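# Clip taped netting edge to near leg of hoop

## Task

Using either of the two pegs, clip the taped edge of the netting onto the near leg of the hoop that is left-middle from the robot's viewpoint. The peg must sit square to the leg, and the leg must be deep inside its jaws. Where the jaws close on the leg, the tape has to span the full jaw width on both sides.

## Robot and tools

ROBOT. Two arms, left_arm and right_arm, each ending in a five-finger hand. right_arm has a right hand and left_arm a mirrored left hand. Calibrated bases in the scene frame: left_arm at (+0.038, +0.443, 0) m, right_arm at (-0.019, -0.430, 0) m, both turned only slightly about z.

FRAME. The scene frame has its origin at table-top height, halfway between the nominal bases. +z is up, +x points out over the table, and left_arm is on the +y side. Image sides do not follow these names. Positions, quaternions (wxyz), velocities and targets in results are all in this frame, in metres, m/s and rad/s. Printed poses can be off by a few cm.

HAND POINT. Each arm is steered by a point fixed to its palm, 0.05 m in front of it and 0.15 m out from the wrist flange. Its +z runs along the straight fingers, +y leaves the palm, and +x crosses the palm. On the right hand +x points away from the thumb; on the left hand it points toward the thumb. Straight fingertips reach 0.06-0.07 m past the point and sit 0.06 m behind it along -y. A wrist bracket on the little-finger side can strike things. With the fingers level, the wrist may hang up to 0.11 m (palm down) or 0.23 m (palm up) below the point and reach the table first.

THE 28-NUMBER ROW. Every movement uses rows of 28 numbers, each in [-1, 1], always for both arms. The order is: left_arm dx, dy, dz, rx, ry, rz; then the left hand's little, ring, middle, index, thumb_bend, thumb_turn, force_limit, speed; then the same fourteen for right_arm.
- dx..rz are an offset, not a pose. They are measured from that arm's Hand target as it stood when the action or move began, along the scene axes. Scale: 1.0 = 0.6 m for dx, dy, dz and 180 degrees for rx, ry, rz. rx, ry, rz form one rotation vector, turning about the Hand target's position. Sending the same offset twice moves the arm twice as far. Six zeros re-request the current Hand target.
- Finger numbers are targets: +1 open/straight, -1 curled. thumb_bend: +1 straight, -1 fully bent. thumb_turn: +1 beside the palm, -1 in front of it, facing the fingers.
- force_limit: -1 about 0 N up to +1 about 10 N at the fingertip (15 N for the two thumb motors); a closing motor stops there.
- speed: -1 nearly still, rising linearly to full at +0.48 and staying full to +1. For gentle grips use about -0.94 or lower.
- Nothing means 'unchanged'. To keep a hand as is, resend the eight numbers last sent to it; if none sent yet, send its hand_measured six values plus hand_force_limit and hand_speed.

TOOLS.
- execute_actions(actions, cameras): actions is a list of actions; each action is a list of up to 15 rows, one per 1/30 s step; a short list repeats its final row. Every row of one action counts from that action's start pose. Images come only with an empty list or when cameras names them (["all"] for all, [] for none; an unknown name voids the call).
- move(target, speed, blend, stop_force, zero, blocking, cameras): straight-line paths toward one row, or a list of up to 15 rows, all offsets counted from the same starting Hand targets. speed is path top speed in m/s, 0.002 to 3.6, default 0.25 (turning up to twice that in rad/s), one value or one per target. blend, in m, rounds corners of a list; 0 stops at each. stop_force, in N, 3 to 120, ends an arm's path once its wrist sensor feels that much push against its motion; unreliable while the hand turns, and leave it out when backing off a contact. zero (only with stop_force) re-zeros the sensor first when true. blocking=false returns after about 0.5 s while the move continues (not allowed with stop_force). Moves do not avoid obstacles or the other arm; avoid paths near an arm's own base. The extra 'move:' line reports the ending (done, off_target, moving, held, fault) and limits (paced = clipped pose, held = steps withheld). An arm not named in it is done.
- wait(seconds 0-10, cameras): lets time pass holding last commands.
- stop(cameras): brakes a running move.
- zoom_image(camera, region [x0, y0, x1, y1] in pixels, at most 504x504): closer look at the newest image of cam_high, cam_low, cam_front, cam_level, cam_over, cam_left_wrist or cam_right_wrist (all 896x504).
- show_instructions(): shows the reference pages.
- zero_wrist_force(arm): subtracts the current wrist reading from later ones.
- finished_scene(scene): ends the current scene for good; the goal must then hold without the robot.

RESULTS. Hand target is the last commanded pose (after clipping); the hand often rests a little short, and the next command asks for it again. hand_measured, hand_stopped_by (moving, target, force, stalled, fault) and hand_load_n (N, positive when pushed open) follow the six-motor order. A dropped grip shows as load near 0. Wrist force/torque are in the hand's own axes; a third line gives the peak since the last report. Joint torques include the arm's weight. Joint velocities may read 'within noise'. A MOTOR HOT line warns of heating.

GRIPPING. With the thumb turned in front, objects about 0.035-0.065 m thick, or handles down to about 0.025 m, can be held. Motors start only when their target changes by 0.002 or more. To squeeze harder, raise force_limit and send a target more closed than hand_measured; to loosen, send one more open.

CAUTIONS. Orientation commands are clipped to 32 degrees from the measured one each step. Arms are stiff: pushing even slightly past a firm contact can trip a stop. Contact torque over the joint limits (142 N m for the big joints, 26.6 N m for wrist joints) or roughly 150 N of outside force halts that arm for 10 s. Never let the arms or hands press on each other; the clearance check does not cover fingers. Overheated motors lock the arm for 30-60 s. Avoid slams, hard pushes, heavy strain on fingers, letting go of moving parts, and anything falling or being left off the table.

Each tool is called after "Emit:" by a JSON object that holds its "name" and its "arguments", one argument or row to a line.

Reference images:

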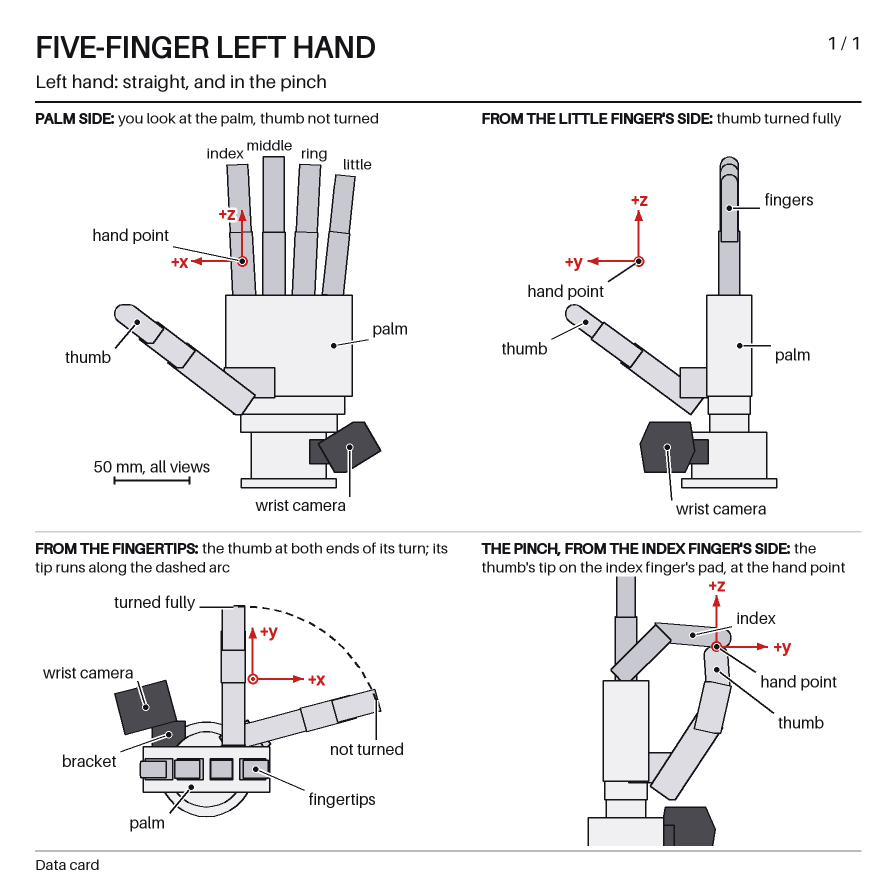

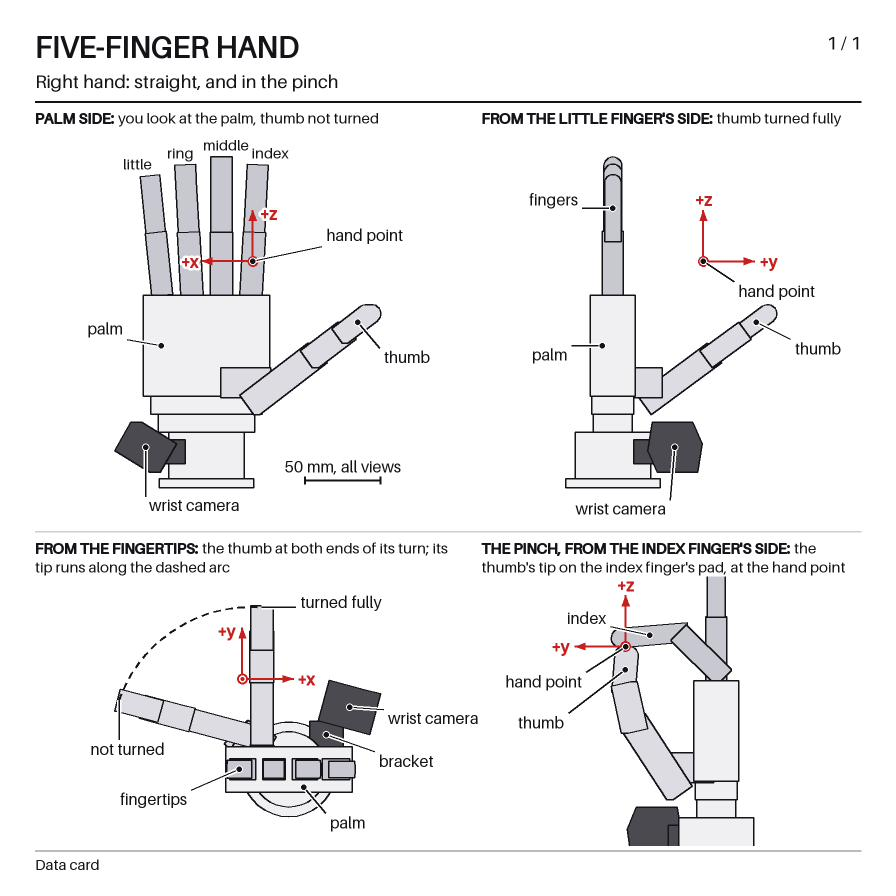

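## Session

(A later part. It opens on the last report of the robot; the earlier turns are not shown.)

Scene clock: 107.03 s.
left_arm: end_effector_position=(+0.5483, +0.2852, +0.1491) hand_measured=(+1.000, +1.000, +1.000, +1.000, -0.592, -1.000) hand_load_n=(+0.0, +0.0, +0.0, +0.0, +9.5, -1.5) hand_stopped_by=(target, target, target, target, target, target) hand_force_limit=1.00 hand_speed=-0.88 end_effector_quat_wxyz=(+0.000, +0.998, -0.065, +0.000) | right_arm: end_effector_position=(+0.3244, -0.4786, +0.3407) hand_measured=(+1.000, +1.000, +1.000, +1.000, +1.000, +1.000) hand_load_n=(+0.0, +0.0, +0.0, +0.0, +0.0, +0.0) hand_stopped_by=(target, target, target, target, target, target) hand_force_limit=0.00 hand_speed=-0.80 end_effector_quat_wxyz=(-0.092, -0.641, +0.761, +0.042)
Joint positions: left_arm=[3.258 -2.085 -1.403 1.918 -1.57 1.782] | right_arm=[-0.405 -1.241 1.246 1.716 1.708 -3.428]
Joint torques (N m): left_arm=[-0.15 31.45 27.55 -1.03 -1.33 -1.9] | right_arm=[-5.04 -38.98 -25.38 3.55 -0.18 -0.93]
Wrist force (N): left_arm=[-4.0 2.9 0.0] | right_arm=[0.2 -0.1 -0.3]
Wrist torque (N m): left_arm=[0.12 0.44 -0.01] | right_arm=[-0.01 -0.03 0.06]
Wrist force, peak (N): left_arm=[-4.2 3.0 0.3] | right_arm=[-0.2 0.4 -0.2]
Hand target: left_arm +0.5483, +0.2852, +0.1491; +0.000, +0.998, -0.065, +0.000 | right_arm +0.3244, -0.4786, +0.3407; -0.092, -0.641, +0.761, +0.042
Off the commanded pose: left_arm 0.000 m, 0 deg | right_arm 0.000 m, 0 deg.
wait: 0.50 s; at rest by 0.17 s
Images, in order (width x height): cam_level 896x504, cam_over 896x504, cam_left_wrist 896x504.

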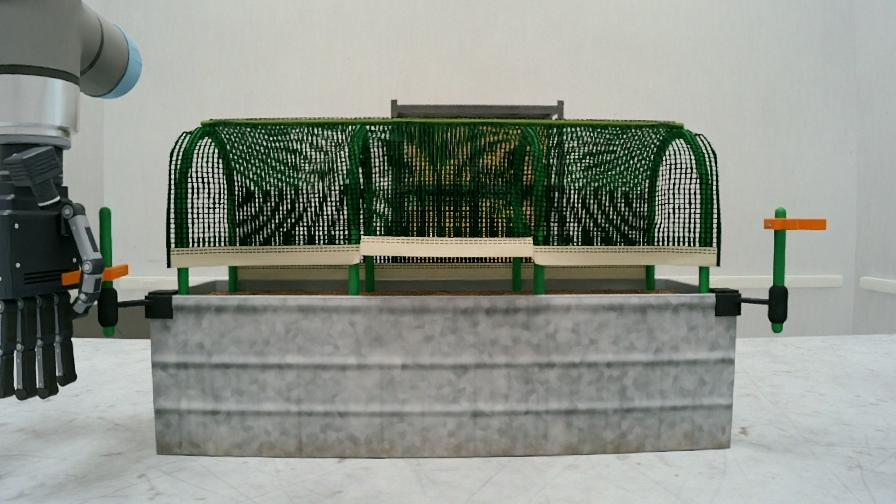

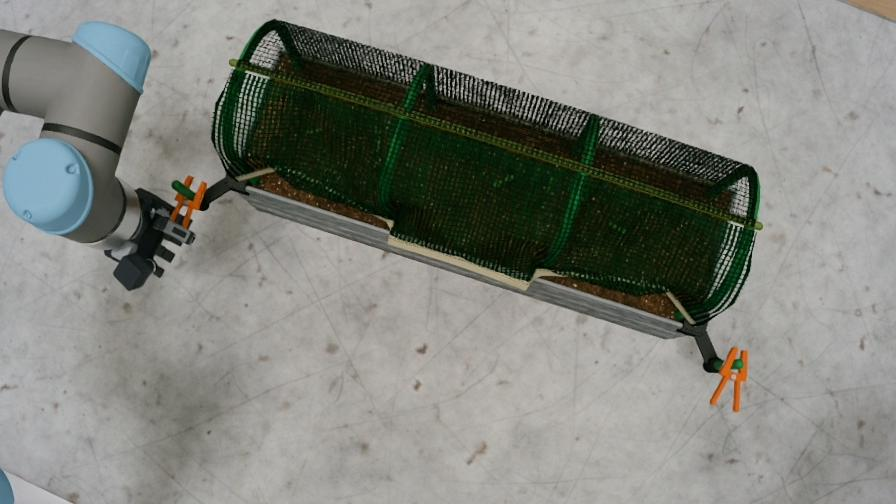

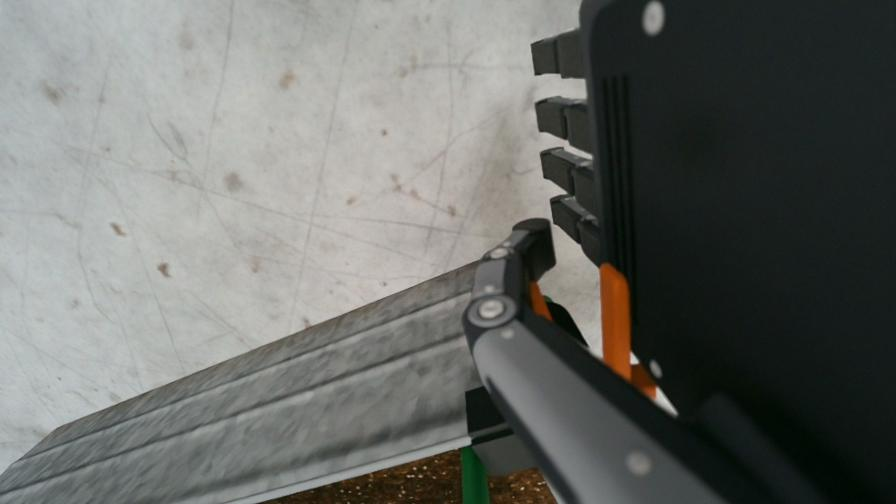

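Emit:
{"name": "execute_actions", "arguments": {
  "actions": [
    [[0,0,0,0,0,0,1,1,1,1,-0.72,-1,1,-0.88,0,0,0,0,0,0,1,1,1,1,1,1,0,-0.8]]
  ]
}}

Emit:
{"name": "wait", "arguments": {
  "seconds": 0.5,
  "cameras": ["cam_over","cam_level","cam_left_wrist"]
}}

Emit:
{"name": "zoom_image", "arguments": {
  "camera": "cam_over",
  "region": [120, 160, 240, 280]
}}

Emit:
{"name": "zoom_image", "arguments": {
  "camera": "cam_level",
  "region": [0, 200, 180, 390]
}}

Emit:
{"name": "zoom_image", "arguments": {
  "camera": "cam_left_wrist",
  "region": [440, 230, 700, 480]
}}

Scene clock: 108.30 s.
left_arm: end_effector_position=(+0.5483, +0.2852, +0.1491) hand_measured=(+1.000, +1.000, +1.000, +1.000, -0.712, -1.000) hand_load_n=(+0.0, +0.0, +0.0, +0.0, +10.5, -1.5) hand_stopped_by=(target, target, target, target, target, target) hand_force_limit=1.00 hand_speed=-0.88 end_effector_quat_wxyz=(+0.000, +0.998, -0.065, +0.000) | right_arm: end_effector_position=(+0.3244, -0.4786, +0.3407) hand_measured=(+1.000, +1.000, +1.000, +1.000, +1.000, +1.000) hand_load_n=(+0.0, +0.0, +0.0, +0.0, +0.0, +0.0) hand_stopped_by=(target, target, target, target, target, target) hand_force_limit=0.00 hand_speed=-0.80 end_effector_quat_wxyz=(-0.092, -0.641, +0.761, +0.042)
Joint positions: left_arm=[3.258 -2.085 -1.403 1.918 -1.57 1.782] | right_arm=[-0.405 -1.241 1.246 1.716 1.708 -3.428]
Joint torques (N m): left_arm=[1.62 30.72 27.64 -1.08 -1.07 -1.61] | right_arm=[-5.39 -38.38 -25.65 3.61 -0.23 -0.91]
Wrist force (N): left_arm=[-6.4 2.5 0.4] | right_arm=[0.2 -0.1 -0.1]
Wrist torque (N m): left_arm=[0.10 0.53 -0.12] | right_arm=[-0.01 -0.05 0.06]
Wrist force, peak (N): left_arm=[-6.5 2.6 0.5] | right_arm=[-0.5 0.2 -0.2]
Hand target: left_arm +0.5483, +0.2852, +0.1491; +0.000, +0.998, -0.065, +0.000 | right_arm +0.3244, -0.4786, +0.3407; -0.092, -0.641, +0.761, +0.042
Off the commanded pose: left_arm 0.000 m, 0 deg | right_arm 0.000 m, 0 deg.

Scene clock: 108.80 s.
left_arm: end_effector_position=(+0.5483, +0.2852, +0.1491) hand_measured=(+1.000, +1.000, +1.000, +1.000, -0.712, -1.000) hand_load_n=(+0.0, +0.0, +0.0, +0.0, +10.5, -1.5) hand_stopped_by=(target, target, target, target, target, target) hand_force_limit=1.00 hand_speed=-0.88 end_effector_quat_wxyz=(+0.000, +0.998, -0.065, +0.000) | right_arm: end_effector_position=(+0.3244, -0.4786, +0.3407) hand_measured=(+1.000, +1.000, +1.000, +1.000, +1.000, +1.000) hand_load_n=(+0.0, +0.0, +0.0, +0.0, +0.0, +0.0) hand_stopped_by=(target, target, target, target, target, target) hand_force_limit=0.00 hand_speed=-0.80 end_effector_quat_wxyz=(-0.092, -0.641, +0.761, +0.042)
Joint positions: left_arm=[3.258 -2.085 -1.403 1.918 -1.57 1.782] | right_arm=[-0.405 -1.241 1.246 1.716 1.708 -3.428]
Joint torques (N m): left_arm=[1.24 30.93 28.02 -1.21 -1.32 -1.81] | right_arm=[-4.69 -37.89 -25.41 3.5 -0.15 -0.81]
Wrist force (N): left_arm=[-6.5 2.3 0.3] | right_arm=[0.0 0.5 0.0]
Wrist torque (N m): left_arm=[0.07 0.54 -0.12] | right_arm=[0.07 -0.02 0.07]
Wrist force, peak (N): left_arm=[-6.5 2.6 0.3] | right_arm=[0.3 0.3 -0.3]
Hand target: left_arm +0.5483, +0.2852, +0.1491; +0.000, +0.998, -0.065, +0.000 | right_arm +0.3244, -0.4786, +0.3407; -0.092, -0.641, +0.761, +0.042
Off the commanded pose: left_arm 0.000 m, 0 deg | right_arm 0.000 m, 0 deg.
wait: 0.50 s; at rest by 0.17 s
Images, in order (width x height): cam_level 896x504, cam_over 896x504, cam_left_wrist 896x504.

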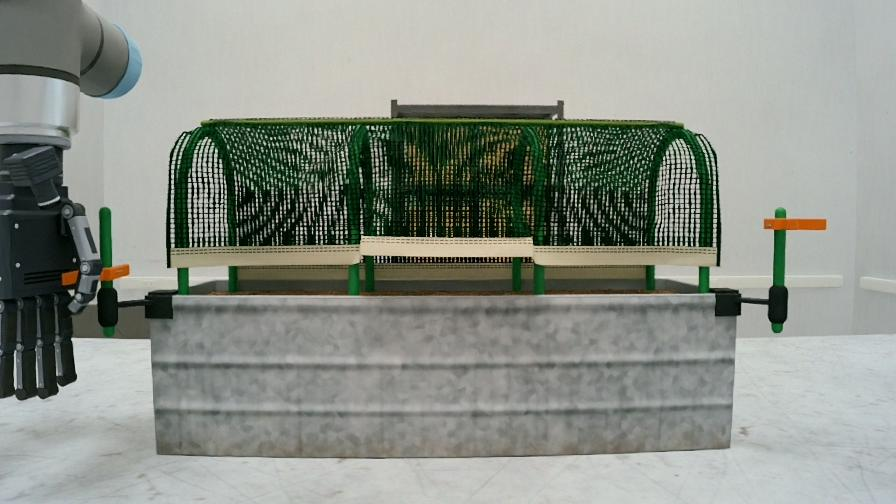

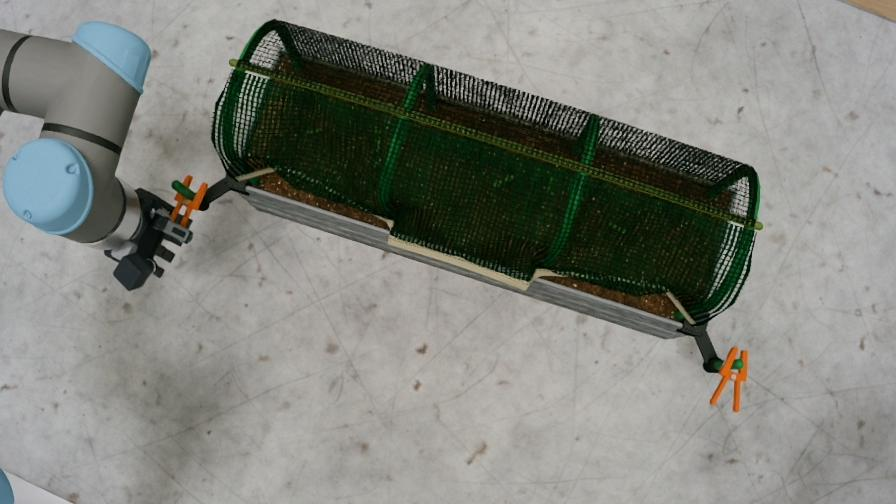

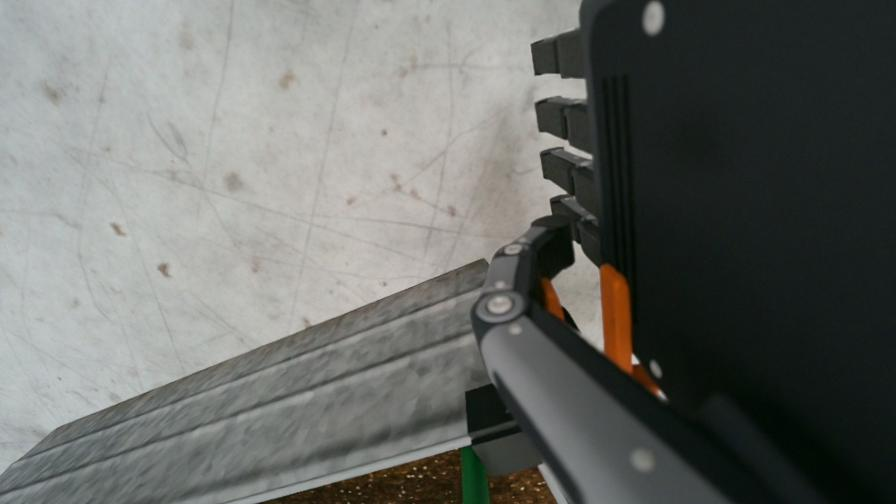

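Scaled by 4.200 from the camera's 896x504 image, which has a finer 1280x720 frame.

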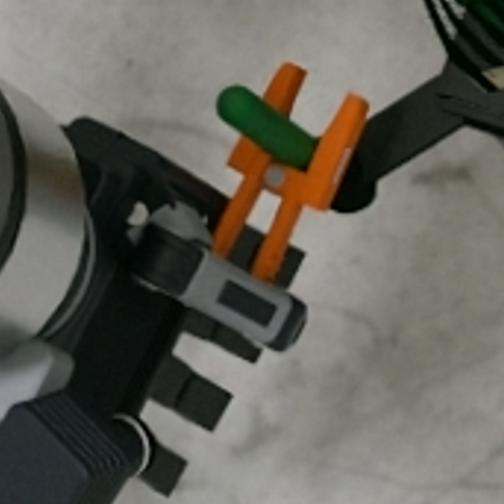

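Scaled by 2.653 from the camera's 896x504 image, which has a finer 1280x720 frame.

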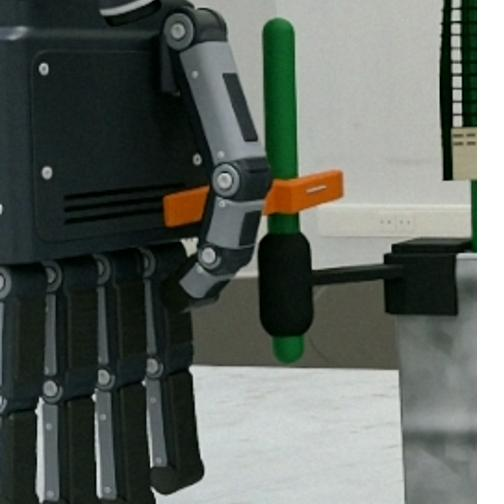

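Scaled by 1.938 from the camera's 896x504 image, which has a finer 1280x720 frame.

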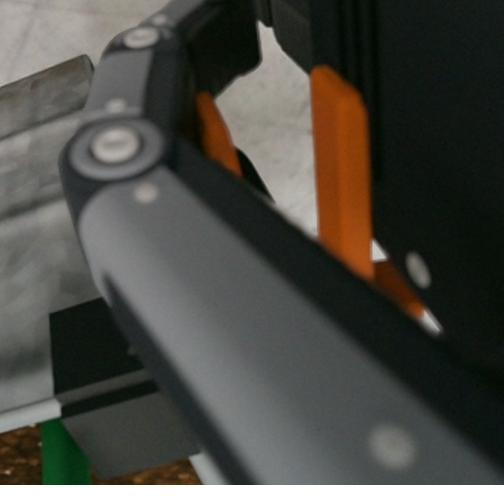

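Emit:
{"name": "execute_actions", "arguments": {
  "actions": [
    [[0,0,0,0,0,0,1,1,1,1,-0.79,-1,1,-0.88,0,0,0,0,0,0,1,1,1,1,1,1,0,-0.8]]
  ]
}}

Emit:
{"name": "wait", "arguments": {
  "seconds": 0.5,
  "cameras": ["cam_over","cam_level","cam_left_wrist"]
}}

Emit:
{"name": "zoom_image", "arguments": {
  "camera": "cam_over",
  "region": [120, 160, 240, 280]
}}

Emit:
{"name": "zoom_image", "arguments": {
  "camera": "cam_level",
  "region": [0, 200, 180, 390]
}}

Emit:
{"name": "zoom_image", "arguments": {
  "camera": "cam_left_wrist",
  "region": [440, 230, 700, 480]
}}

Scene clock: 110.47 s.
left_arm: end_effector_position=(+0.5483, +0.2852, +0.1491) hand_measured=(+1.000, +1.000, +1.000, +1.000, -0.782, -1.000) hand_load_n=(+0.0, +0.0, +0.0, +0.0, +11.0, -1.0) hand_stopped_by=(target, target, target, target, target, target) hand_force_limit=1.00 hand_speed=-0.88 end_effector_quat_wxyz=(+0.000, +0.998, -0.065, +0.000) | right_arm: end_effector_position=(+0.3244, -0.4786, +0.3407) hand_measured=(+1.000, +1.000, +1.000, +1.000, +1.000, +1.000) hand_load_n=(+0.0, +0.0, +0.0, +0.0, -0.5, +0.0) hand_stopped_by=(target, target, target, target, target, target) hand_force_limit=0.00 hand_speed=-0.80 end_effector_quat_wxyz=(-0.092, -0.641, +0.761, +0.042)
Joint positions: left_arm=[3.258 -2.085 -1.403 1.918 -1.57 1.782] | right_arm=[-0.405 -1.241 1.246 1.716 1.708 -3.428]
Joint torques (N m): left_arm=[3.24 31.88 27.47 -1.04 -1.2 -1.68] | right_arm=[-5.04 -38.35 -25.5 3.51 -0.16 -0.74]
Wrist force (N): left_arm=[-6.4 1.4 0.3] | right_arm=[0.3 0.4 -0.6]
Wrist torque (N m): left_arm=[0.03 0.53 -0.13] | right_arm=[0.09 -0.05 0.09]
Wrist force, peak (N): left_arm=[-6.6 2.6 0.5] | right_arm=[0.3 0.4 -0.6]
Hand target: left_arm +0.5483, +0.2852, +0.1491; +0.000, +0.998, -0.065, +0.000 | right_arm +0.3244, -0.4786, +0.3407; -0.092, -0.641, +0.761, +0.042
Off the commanded pose: left_arm 0.000 m, 0 deg | right_arm 0.000 m, 0 deg.

Scene clock: 110.97 s.
left_arm: end_effector_position=(+0.5483, +0.2852, +0.1491) hand_measured=(+1.000, +1.000, +1.000, +1.000, -0.782, -1.000) hand_load_n=(+0.0, +0.0, +0.0, +0.0, +10.5, -1.0) hand_stopped_by=(target, target, target, target, target, target) hand_force_limit=1.00 hand_speed=-0.88 end_effector_quat_wxyz=(+0.000, +0.998, -0.065, +0.000) | right_arm: end_effector_position=(+0.3244, -0.4786, +0.3407) hand_measured=(+1.000, +1.000, +1.000, +1.000, +1.000, +1.000) hand_load_n=(+0.0, +0.0, +0.0, +0.0, +0.0, +0.0) hand_stopped_by=(target, target, target, target, target, target) hand_force_limit=0.00 hand_speed=-0.80 end_effector_quat_wxyz=(-0.092, -0.641, +0.761, +0.042)
Joint positions: left_arm=[3.258 -2.085 -1.403 1.918 -1.57 1.782] | right_arm=[-0.405 -1.241 1.246 1.716 1.708 -3.428]
Joint torques (N m): left_arm=[5.18 32.37 28.21 -1.28 -1.22 -1.99] | right_arm=[-5.13 -38.4 -25.6 3.42 -0.23 -0.86]
Wrist force (N): left_arm=[-6.4 1.6 0.2] | right_arm=[0.2 0.0 0.1]
Wrist torque (N m): left_arm=[0.07 0.52 -0.13] | right_arm=[-0.01 -0.05 0.07]
Wrist force, peak (N): left_arm=[-6.7 1.6 0.3] | right_arm=[-0.1 0.4 0.0]
Hand target: left_arm +0.5483, +0.2852, +0.1491; +0.000, +0.998, -0.065, +0.000 | right_arm +0.3244, -0.4786, +0.3407; -0.092, -0.641, +0.761, +0.042
Off the commanded pose: left_arm 0.000 m, 0 deg | right_arm 0.000 m, 0 deg.
wait: 0.50 s; at rest by 0.17 s
Images, in order (width x height): cam_level 896x504, cam_over 896x504, cam_left_wrist 896x504.

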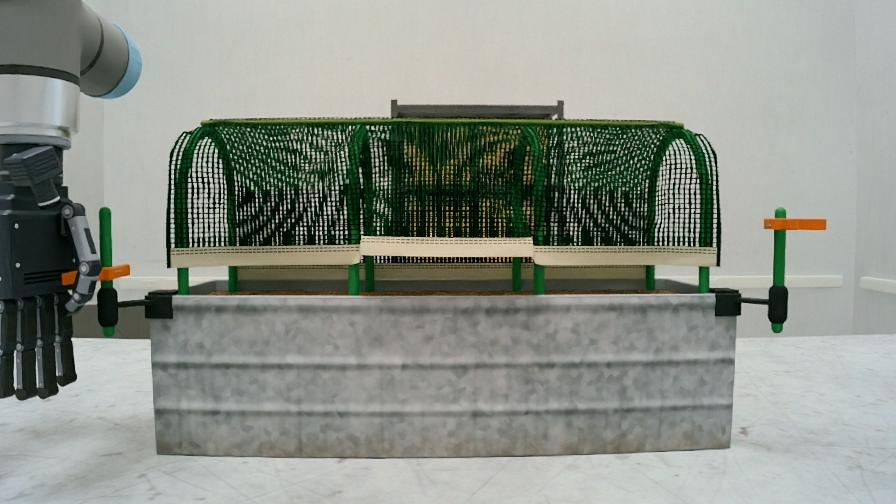

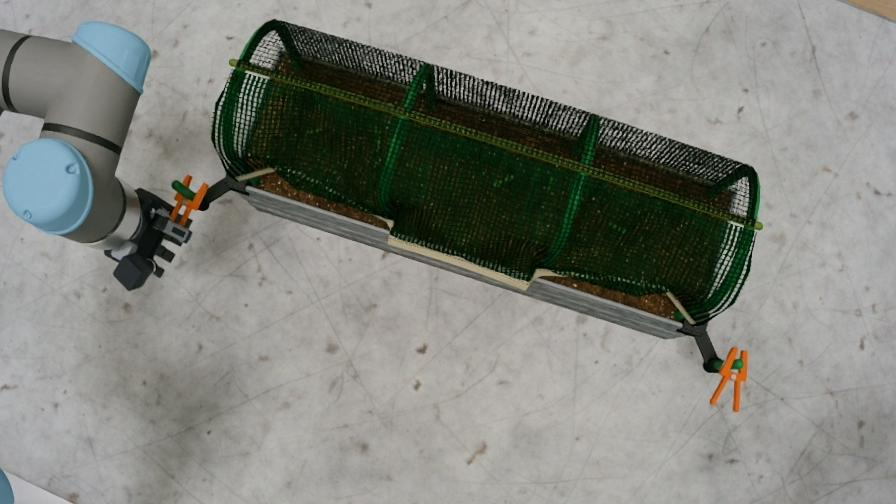

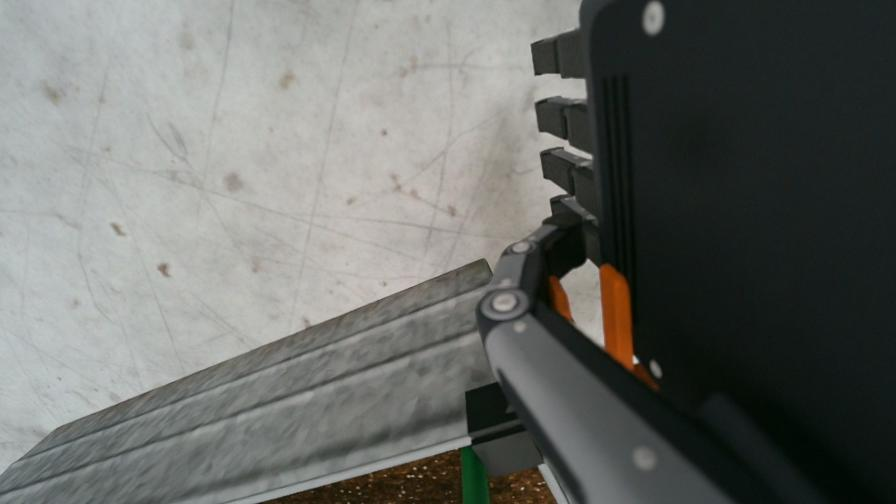

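Scaled by 4.200 from the camera's 896x504 image, which has a finer 1280x720 frame.

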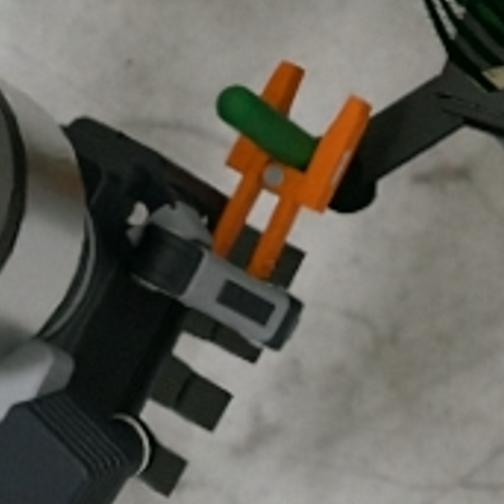

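Scaled by 2.653 from the camera's 896x504 image, which has a finer 1280x720 frame.

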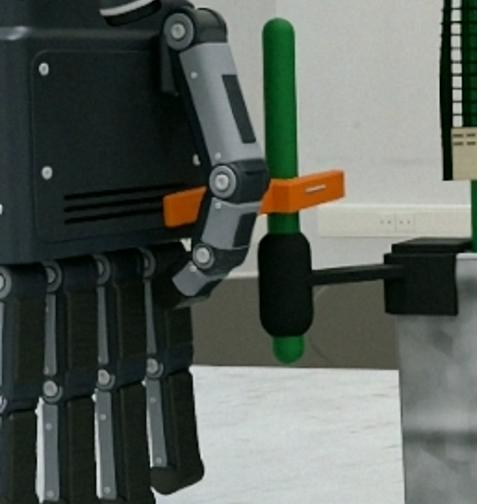

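Scaled by 1.938 from the camera's 896x504 image, which has a finer 1280x720 frame.

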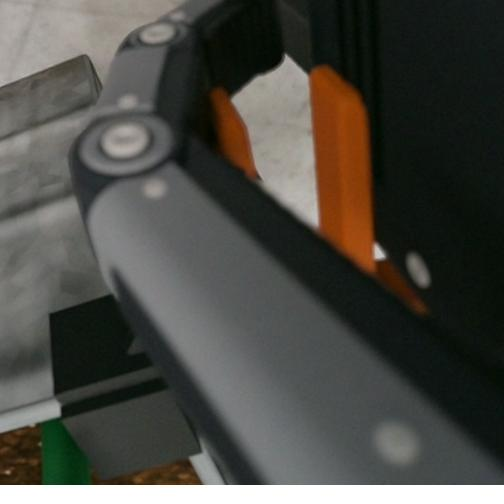

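Emit:
{"name": "execute_actions", "arguments": {
  "actions": [
    [[0,0,0,0,0,0,1,1,1,1,-0.87,-1,1,-0.88,0,0,0,0,0,0,1,1,1,1,1,1,0,-0.8]]
  ]
}}

Emit:
{"name": "wait", "arguments": {
  "seconds": 0.5,
  "cameras": ["cam_over","cam_level","cam_left_wrist"]
}}

Emit:
{"name": "zoom_image", "arguments": {
  "camera": "cam_over",
  "region": [120, 160, 240, 280]
}}

Emit:
{"name": "zoom_image", "arguments": {
  "camera": "cam_level",
  "region": [0, 200, 180, 390]
}}

Emit:
{"name": "zoom_image", "arguments": {
  "camera": "cam_left_wrist",
  "region": [440, 230, 700, 480]
}}

Scene clock: 111.93 s.
left_arm: end_effector_position=(+0.5483, +0.2852, +0.1491) hand_measured=(+1.000, +1.000, +1.000, +1.000, -0.860, -1.000) hand_load_n=(+0.0, +0.0, +0.0, +0.0, +13.5, -1.0) hand_stopped_by=(target, target, target, target, stalled, target) hand_force_limit=1.00 hand_speed=-0.88 end_effector_quat_wxyz=(+0.000, +0.998, -0.065, +0.000) | right_arm: end_effector_position=(+0.3244, -0.4786, +0.3407) hand_measured=(+1.000, +1.000, +1.000, +1.000, +1.000, +1.000) hand_load_n=(+0.0, +0.0, +0.0, +0.0, +0.0, +0.0) hand_stopped_by=(target, target, target, target, target, target) hand_force_limit=0.00 hand_speed=-0.80 end_effector_quat_wxyz=(-0.092, -0.641, +0.761, +0.042)
Joint positions: left_arm=[3.258 -2.085 -1.403 1.918 -1.57 1.782] | right_arm=[-0.405 -1.241 1.246 1.716 1.708 -3.428]
Joint torques (N m): left_arm=[5.61 32.69 26.88 -1.4 -1.07 -1.8] | right_arm=[-4.89 -38.55 -25.36 3.61 -0.18 -0.82]
Wrist force (N): left_arm=[-6.4 0.8 0.4] | right_arm=[-0.2 0.0 0.0]
Wrist torque (N m): left_arm=[0.00 0.55 -0.15] | right_arm=[0.00 0.02 0.05]
Wrist force, peak (N): left_arm=[-6.6 1.5 0.2] | right_arm=[-0.4 -0.1 -0.4]
Hand target: left_arm +0.5483, +0.2852, +0.1491; +0.000, +0.998, -0.065, +0.000 | right_arm +0.3244, -0.4786, +0.3407; -0.092, -0.641, +0.761, +0.042
Off the commanded pose: left_arm 0.000 m, 0 deg | right_arm 0.000 m, 0 deg.

Scene clock: 112.43 s.
left_arm: end_effector_position=(+0.5483, +0.2852, +0.1491) hand_measured=(+1.000, +1.000, +1.000, +1.000, -0.860, -1.000) hand_load_n=(+0.0, +0.0, +0.0, +0.0, +13.0, -1.0) hand_stopped_by=(target, target, target, target, stalled, target) hand_force_limit=1.00 hand_speed=-0.88 end_effector_quat_wxyz=(+0.000, +0.998, -0.065, +0.000) | right_arm: end_effector_position=(+0.3244, -0.4786, +0.3407) hand_measured=(+1.000, +1.000, +1.000, +1.000, +1.000, +1.000) hand_load_n=(+0.0, +0.0, +0.0, +0.0, +0.0, +0.0) hand_stopped_by=(target, target, target, target, target, target) hand_force_limit=0.00 hand_speed=-0.80 end_effector_quat_wxyz=(-0.092, -0.641, +0.761, +0.042)
Joint positions: left_arm=[3.258 -2.085 -1.403 1.918 -1.57 1.782] | right_arm=[-0.405 -1.241 1.246 1.716 1.708 -3.428]
Joint torques (N m): left_arm=[7 31.85 27.02 -1.4 -1.39 -1.76] | right_arm=[-5.41 -38.16 -25.2 3.52 -0.15 -0.81]
Wrist force (N): left_arm=[-6.4 1.0 0.1] | right_arm=[0.0 0.0 -0.3]
Wrist torque (N m): left_arm=[0.05 0.54 -0.16] | right_arm=[0.02 -0.01 0.05]
Wrist force, peak (N): left_arm=[-6.4 1.0 0.1] | right_arm=[-0.4 -0.2 -0.3]
Hand target: left_arm +0.5483, +0.2852, +0.1491; +0.000, +0.998, -0.065, +0.000 | right_arm +0.3244, -0.4786, +0.3407; -0.092, -0.641, +0.761, +0.042
Off the commanded pose: left_arm 0.000 m, 0 deg | right_arm 0.000 m, 0 deg.
wait: 0.50 s; at rest by 0.17 s
Images, in order (width x height): cam_level 896x504, cam_over 896x504, cam_left_wrist 896x504.

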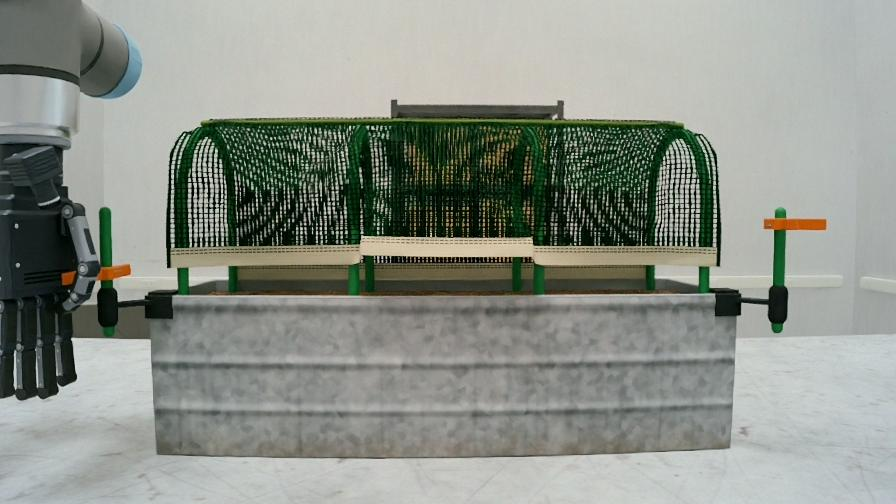

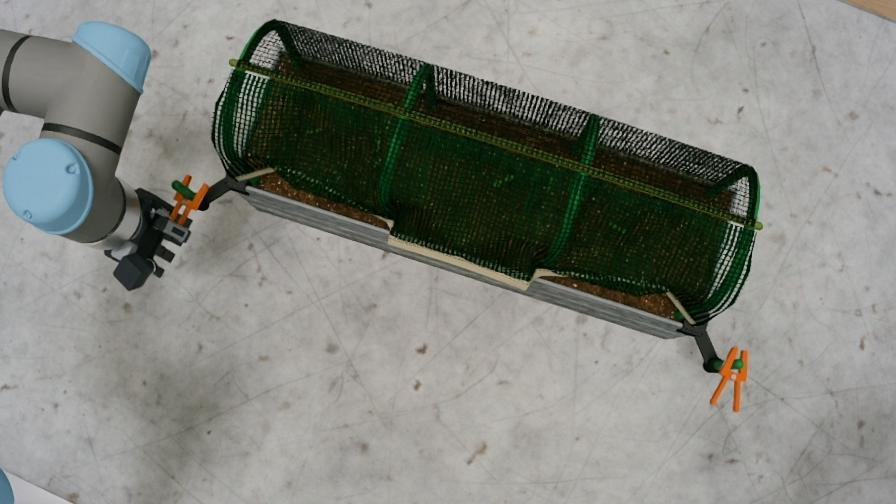

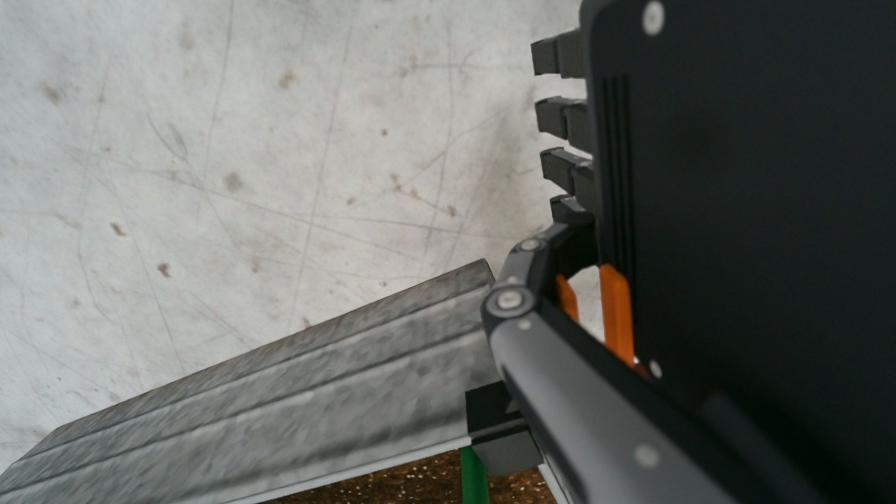

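Scaled by 4.200 from the camera's 896x504 image, which has a finer 1280x720 frame.

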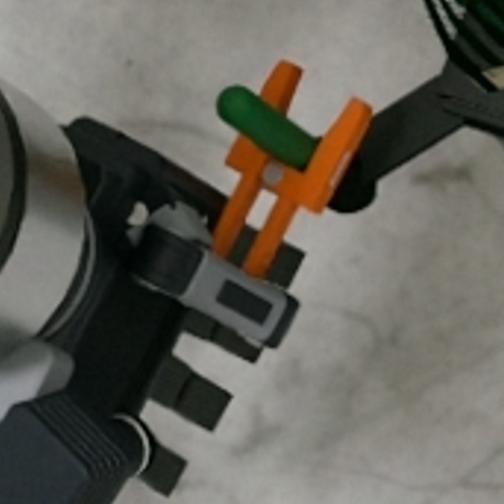

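Scaled by 2.653 from the camera's 896x504 image, which has a finer 1280x720 frame.

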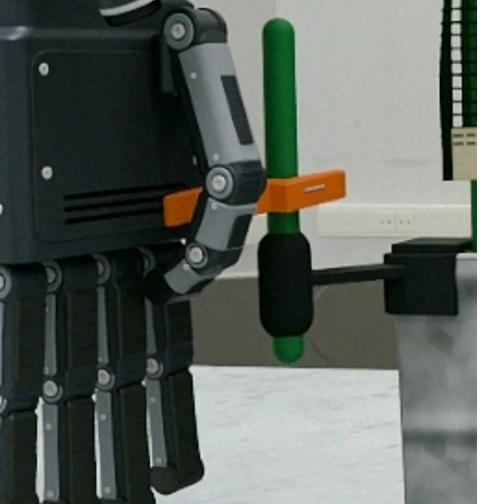

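Scaled by 1.938 from the camera's 896x504 image, which has a finer 1280x720 frame.

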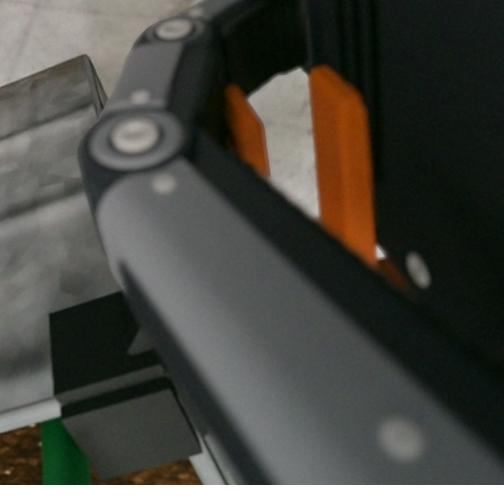

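Emit:
{"name": "move", "arguments": {
  "target": [-0.1, 0.0105, 0, 0, 0, 0, 1, 1, 1, 1, -0.87, -1, 1, -0.88, 0, 0, 0, 0, 0, 0, 1, 1, 1, 1, 1, 1, 0, -0.8],
  "speed": 0.06,
  "stop_force": 15,
  "cameras": ["cam_over", "cam_level", "cam_left_wrist"]
}}

Emit:
{"name": "zoom_image", "arguments": {
  "camera": "cam_over",
  "region": [110, 160, 230, 280]
}}

Emit:
{"name": "zoom_image", "arguments": {
  "camera": "cam_level",
  "region": [0, 200, 180, 390]
}}

Emit:
{"name": "zoom_image", "arguments": {
  "camera": "cam_left_wrist",
  "region": [440, 230, 700, 480]
}}

Scene clock: 115.03 s.
left_arm: end_effector_position=(+0.4883, +0.2915, +0.1491) hand_measured=(+1.000, +1.000, +1.000, +1.000, -0.860, -1.000) hand_load_n=(+0.0, +0.0, +0.0, +0.0, +13.0, +0.0) hand_stopped_by=(target, target, target, target, stalled, target) hand_force_limit=1.00 hand_speed=-0.88 end_effector_quat_wxyz=(+0.000, +0.998, -0.065, +0.000) | right_arm: end_effector_position=(+0.3244, -0.4786, +0.3407) hand_measured=(+1.000, +1.000, +1.000, +1.000, +1.000, +1.000) hand_load_n=(+0.0, +0.0, +0.0, +0.0, +0.0, +0.0) hand_stopped_by=(target, target, target, target, target, target) hand_force_limit=0.00 hand_speed=-0.80 end_effector_quat_wxyz=(-0.092, -0.641, +0.761, +0.042)
Joint positions: left_arm=[3.285 -1.948 -1.61 1.987 -1.57 1.809] | right_arm=[-0.405 -1.241 1.246 1.716 1.708 -3.428]
Joint torques (N m): left_arm=[10.22 42.02 4.95 -0.7 1.77 1.98] | right_arm=[-4.81 -37.93 -25.42 3.54 -0.09 -0.76]
Wrist force (N): left_arm=[-2.3 -0.6 -0.4] | right_arm=[-0.1 0.2 -0.5]
Wrist torque (N m): left_arm=[-0.02 0.37 -0.24] | right_arm=[0.06 0.01 0.06]
Wrist force, peak (N): left_arm=[-6.5 0.8 0.3] | right_arm=[0.1 0.5 -0.4]
Hand target: left_arm +0.4883, +0.2915, +0.1491; +0.000, +0.998, -0.065, +0.000 | right_arm +0.3244, -0.4786, +0.3407; -0.092, -0.641, +0.761, +0.042
Off the commanded pose: left_arm 0.000 m, 0 deg | right_arm 0.000 m, 0 deg.
move: done
Images, in order (width x height): cam_level 896x504, cam_over 896x504, cam_left_wrist 896x504.

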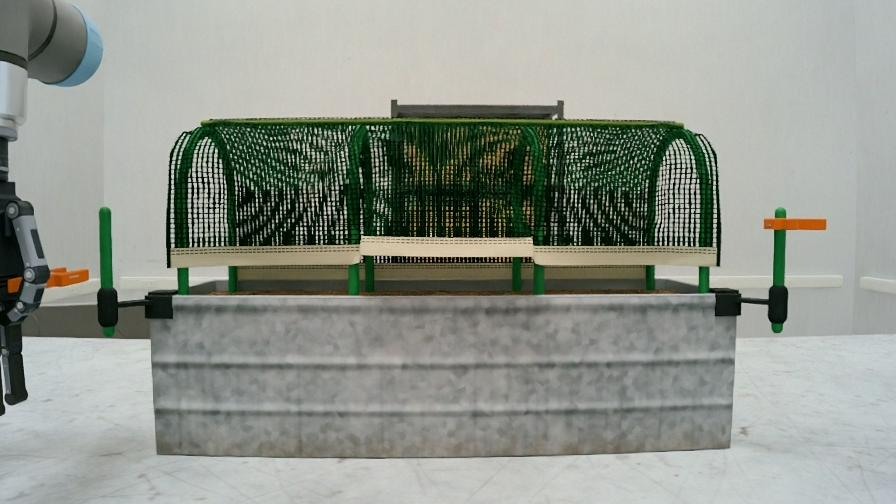

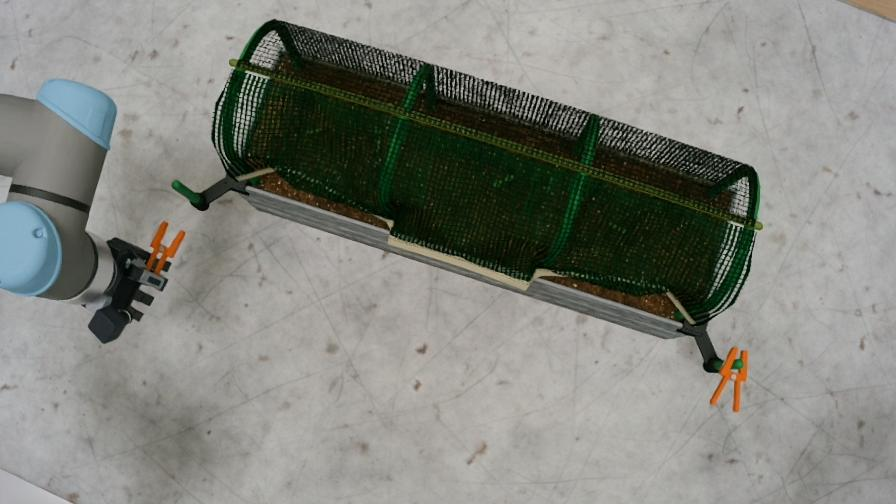

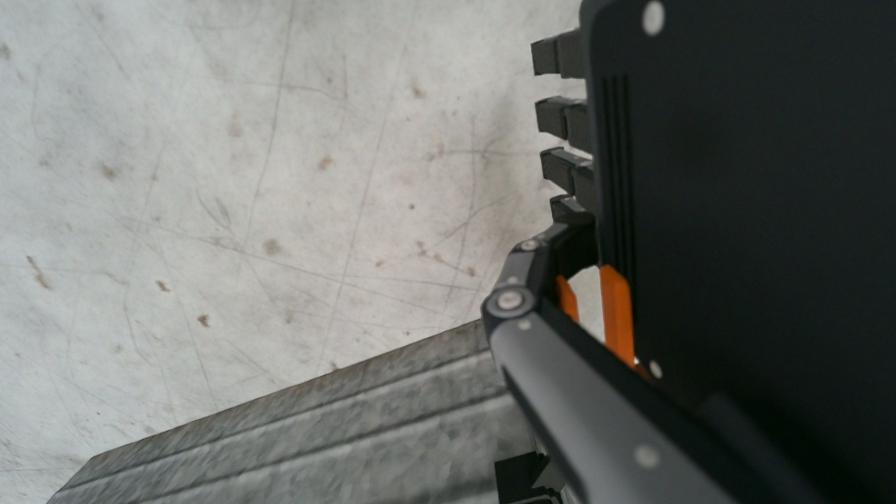

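Scaled by 4.200 from the camera's 896x504 image, which has a finer 1280x720 frame.

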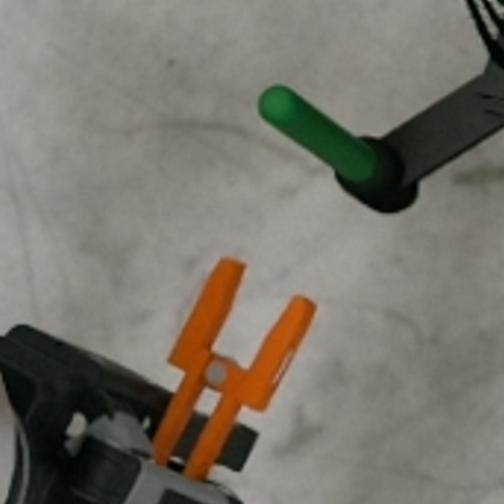

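Scaled by 2.653 from the camera's 896x504 image, which has a finer 1280x720 frame.

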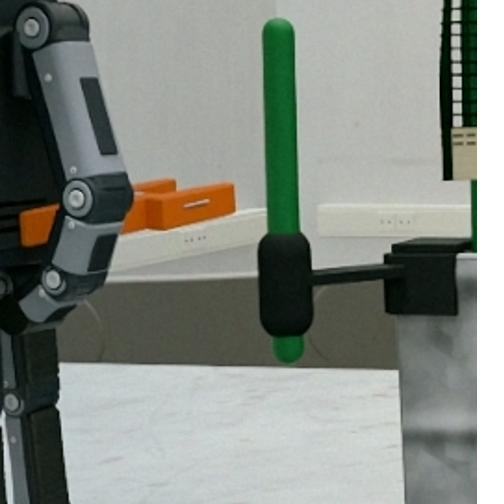

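Scaled by 1.938 from the camera's 896x504 image, which has a finer 1280x720 frame.

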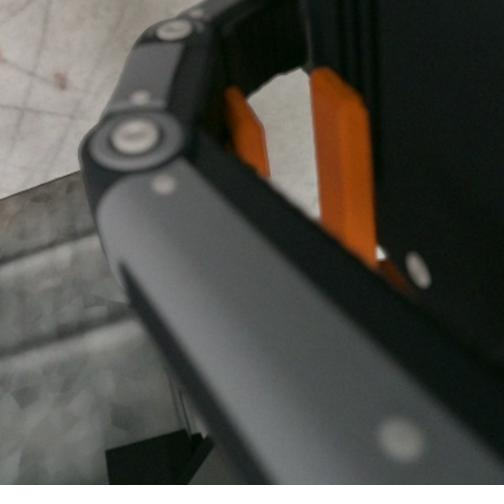

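Emit:
{"name": "zoom_image", "arguments": {
  "camera": "cam_over",
  "region": [350, 180, 430, 260]
}}

Emit:
{"name": "zoom_image", "arguments": {
  "camera": "cam_level",
  "region": [320, 220, 400, 300]
}}

Emit:
{"name": "zoom_image", "arguments": {
  "camera": "cam_level",
  "region": [0, 230, 120, 350]
}}

Scaled by 6.300 from the camera's 896x504 image, which has a finer 1280x720 frame.

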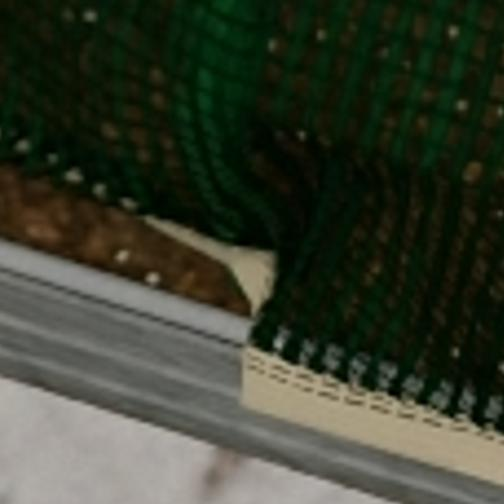

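Scaled by 6.300 from the camera's 896x504 image, which has a finer 1280x720 frame.

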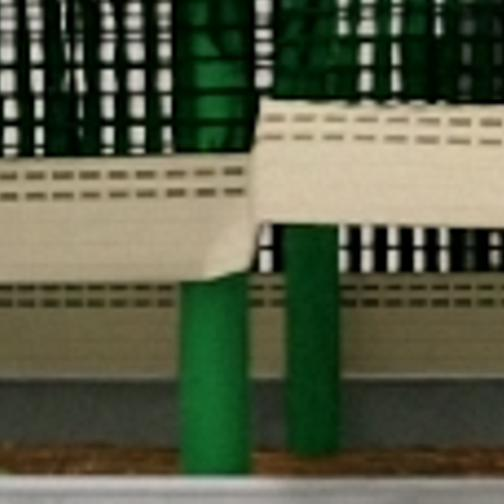

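Scaled by 4.200 from the camera's 896x504 image, which has a finer 1280x720 frame.

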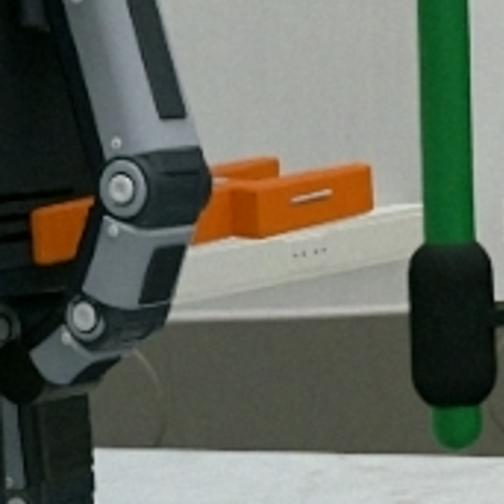

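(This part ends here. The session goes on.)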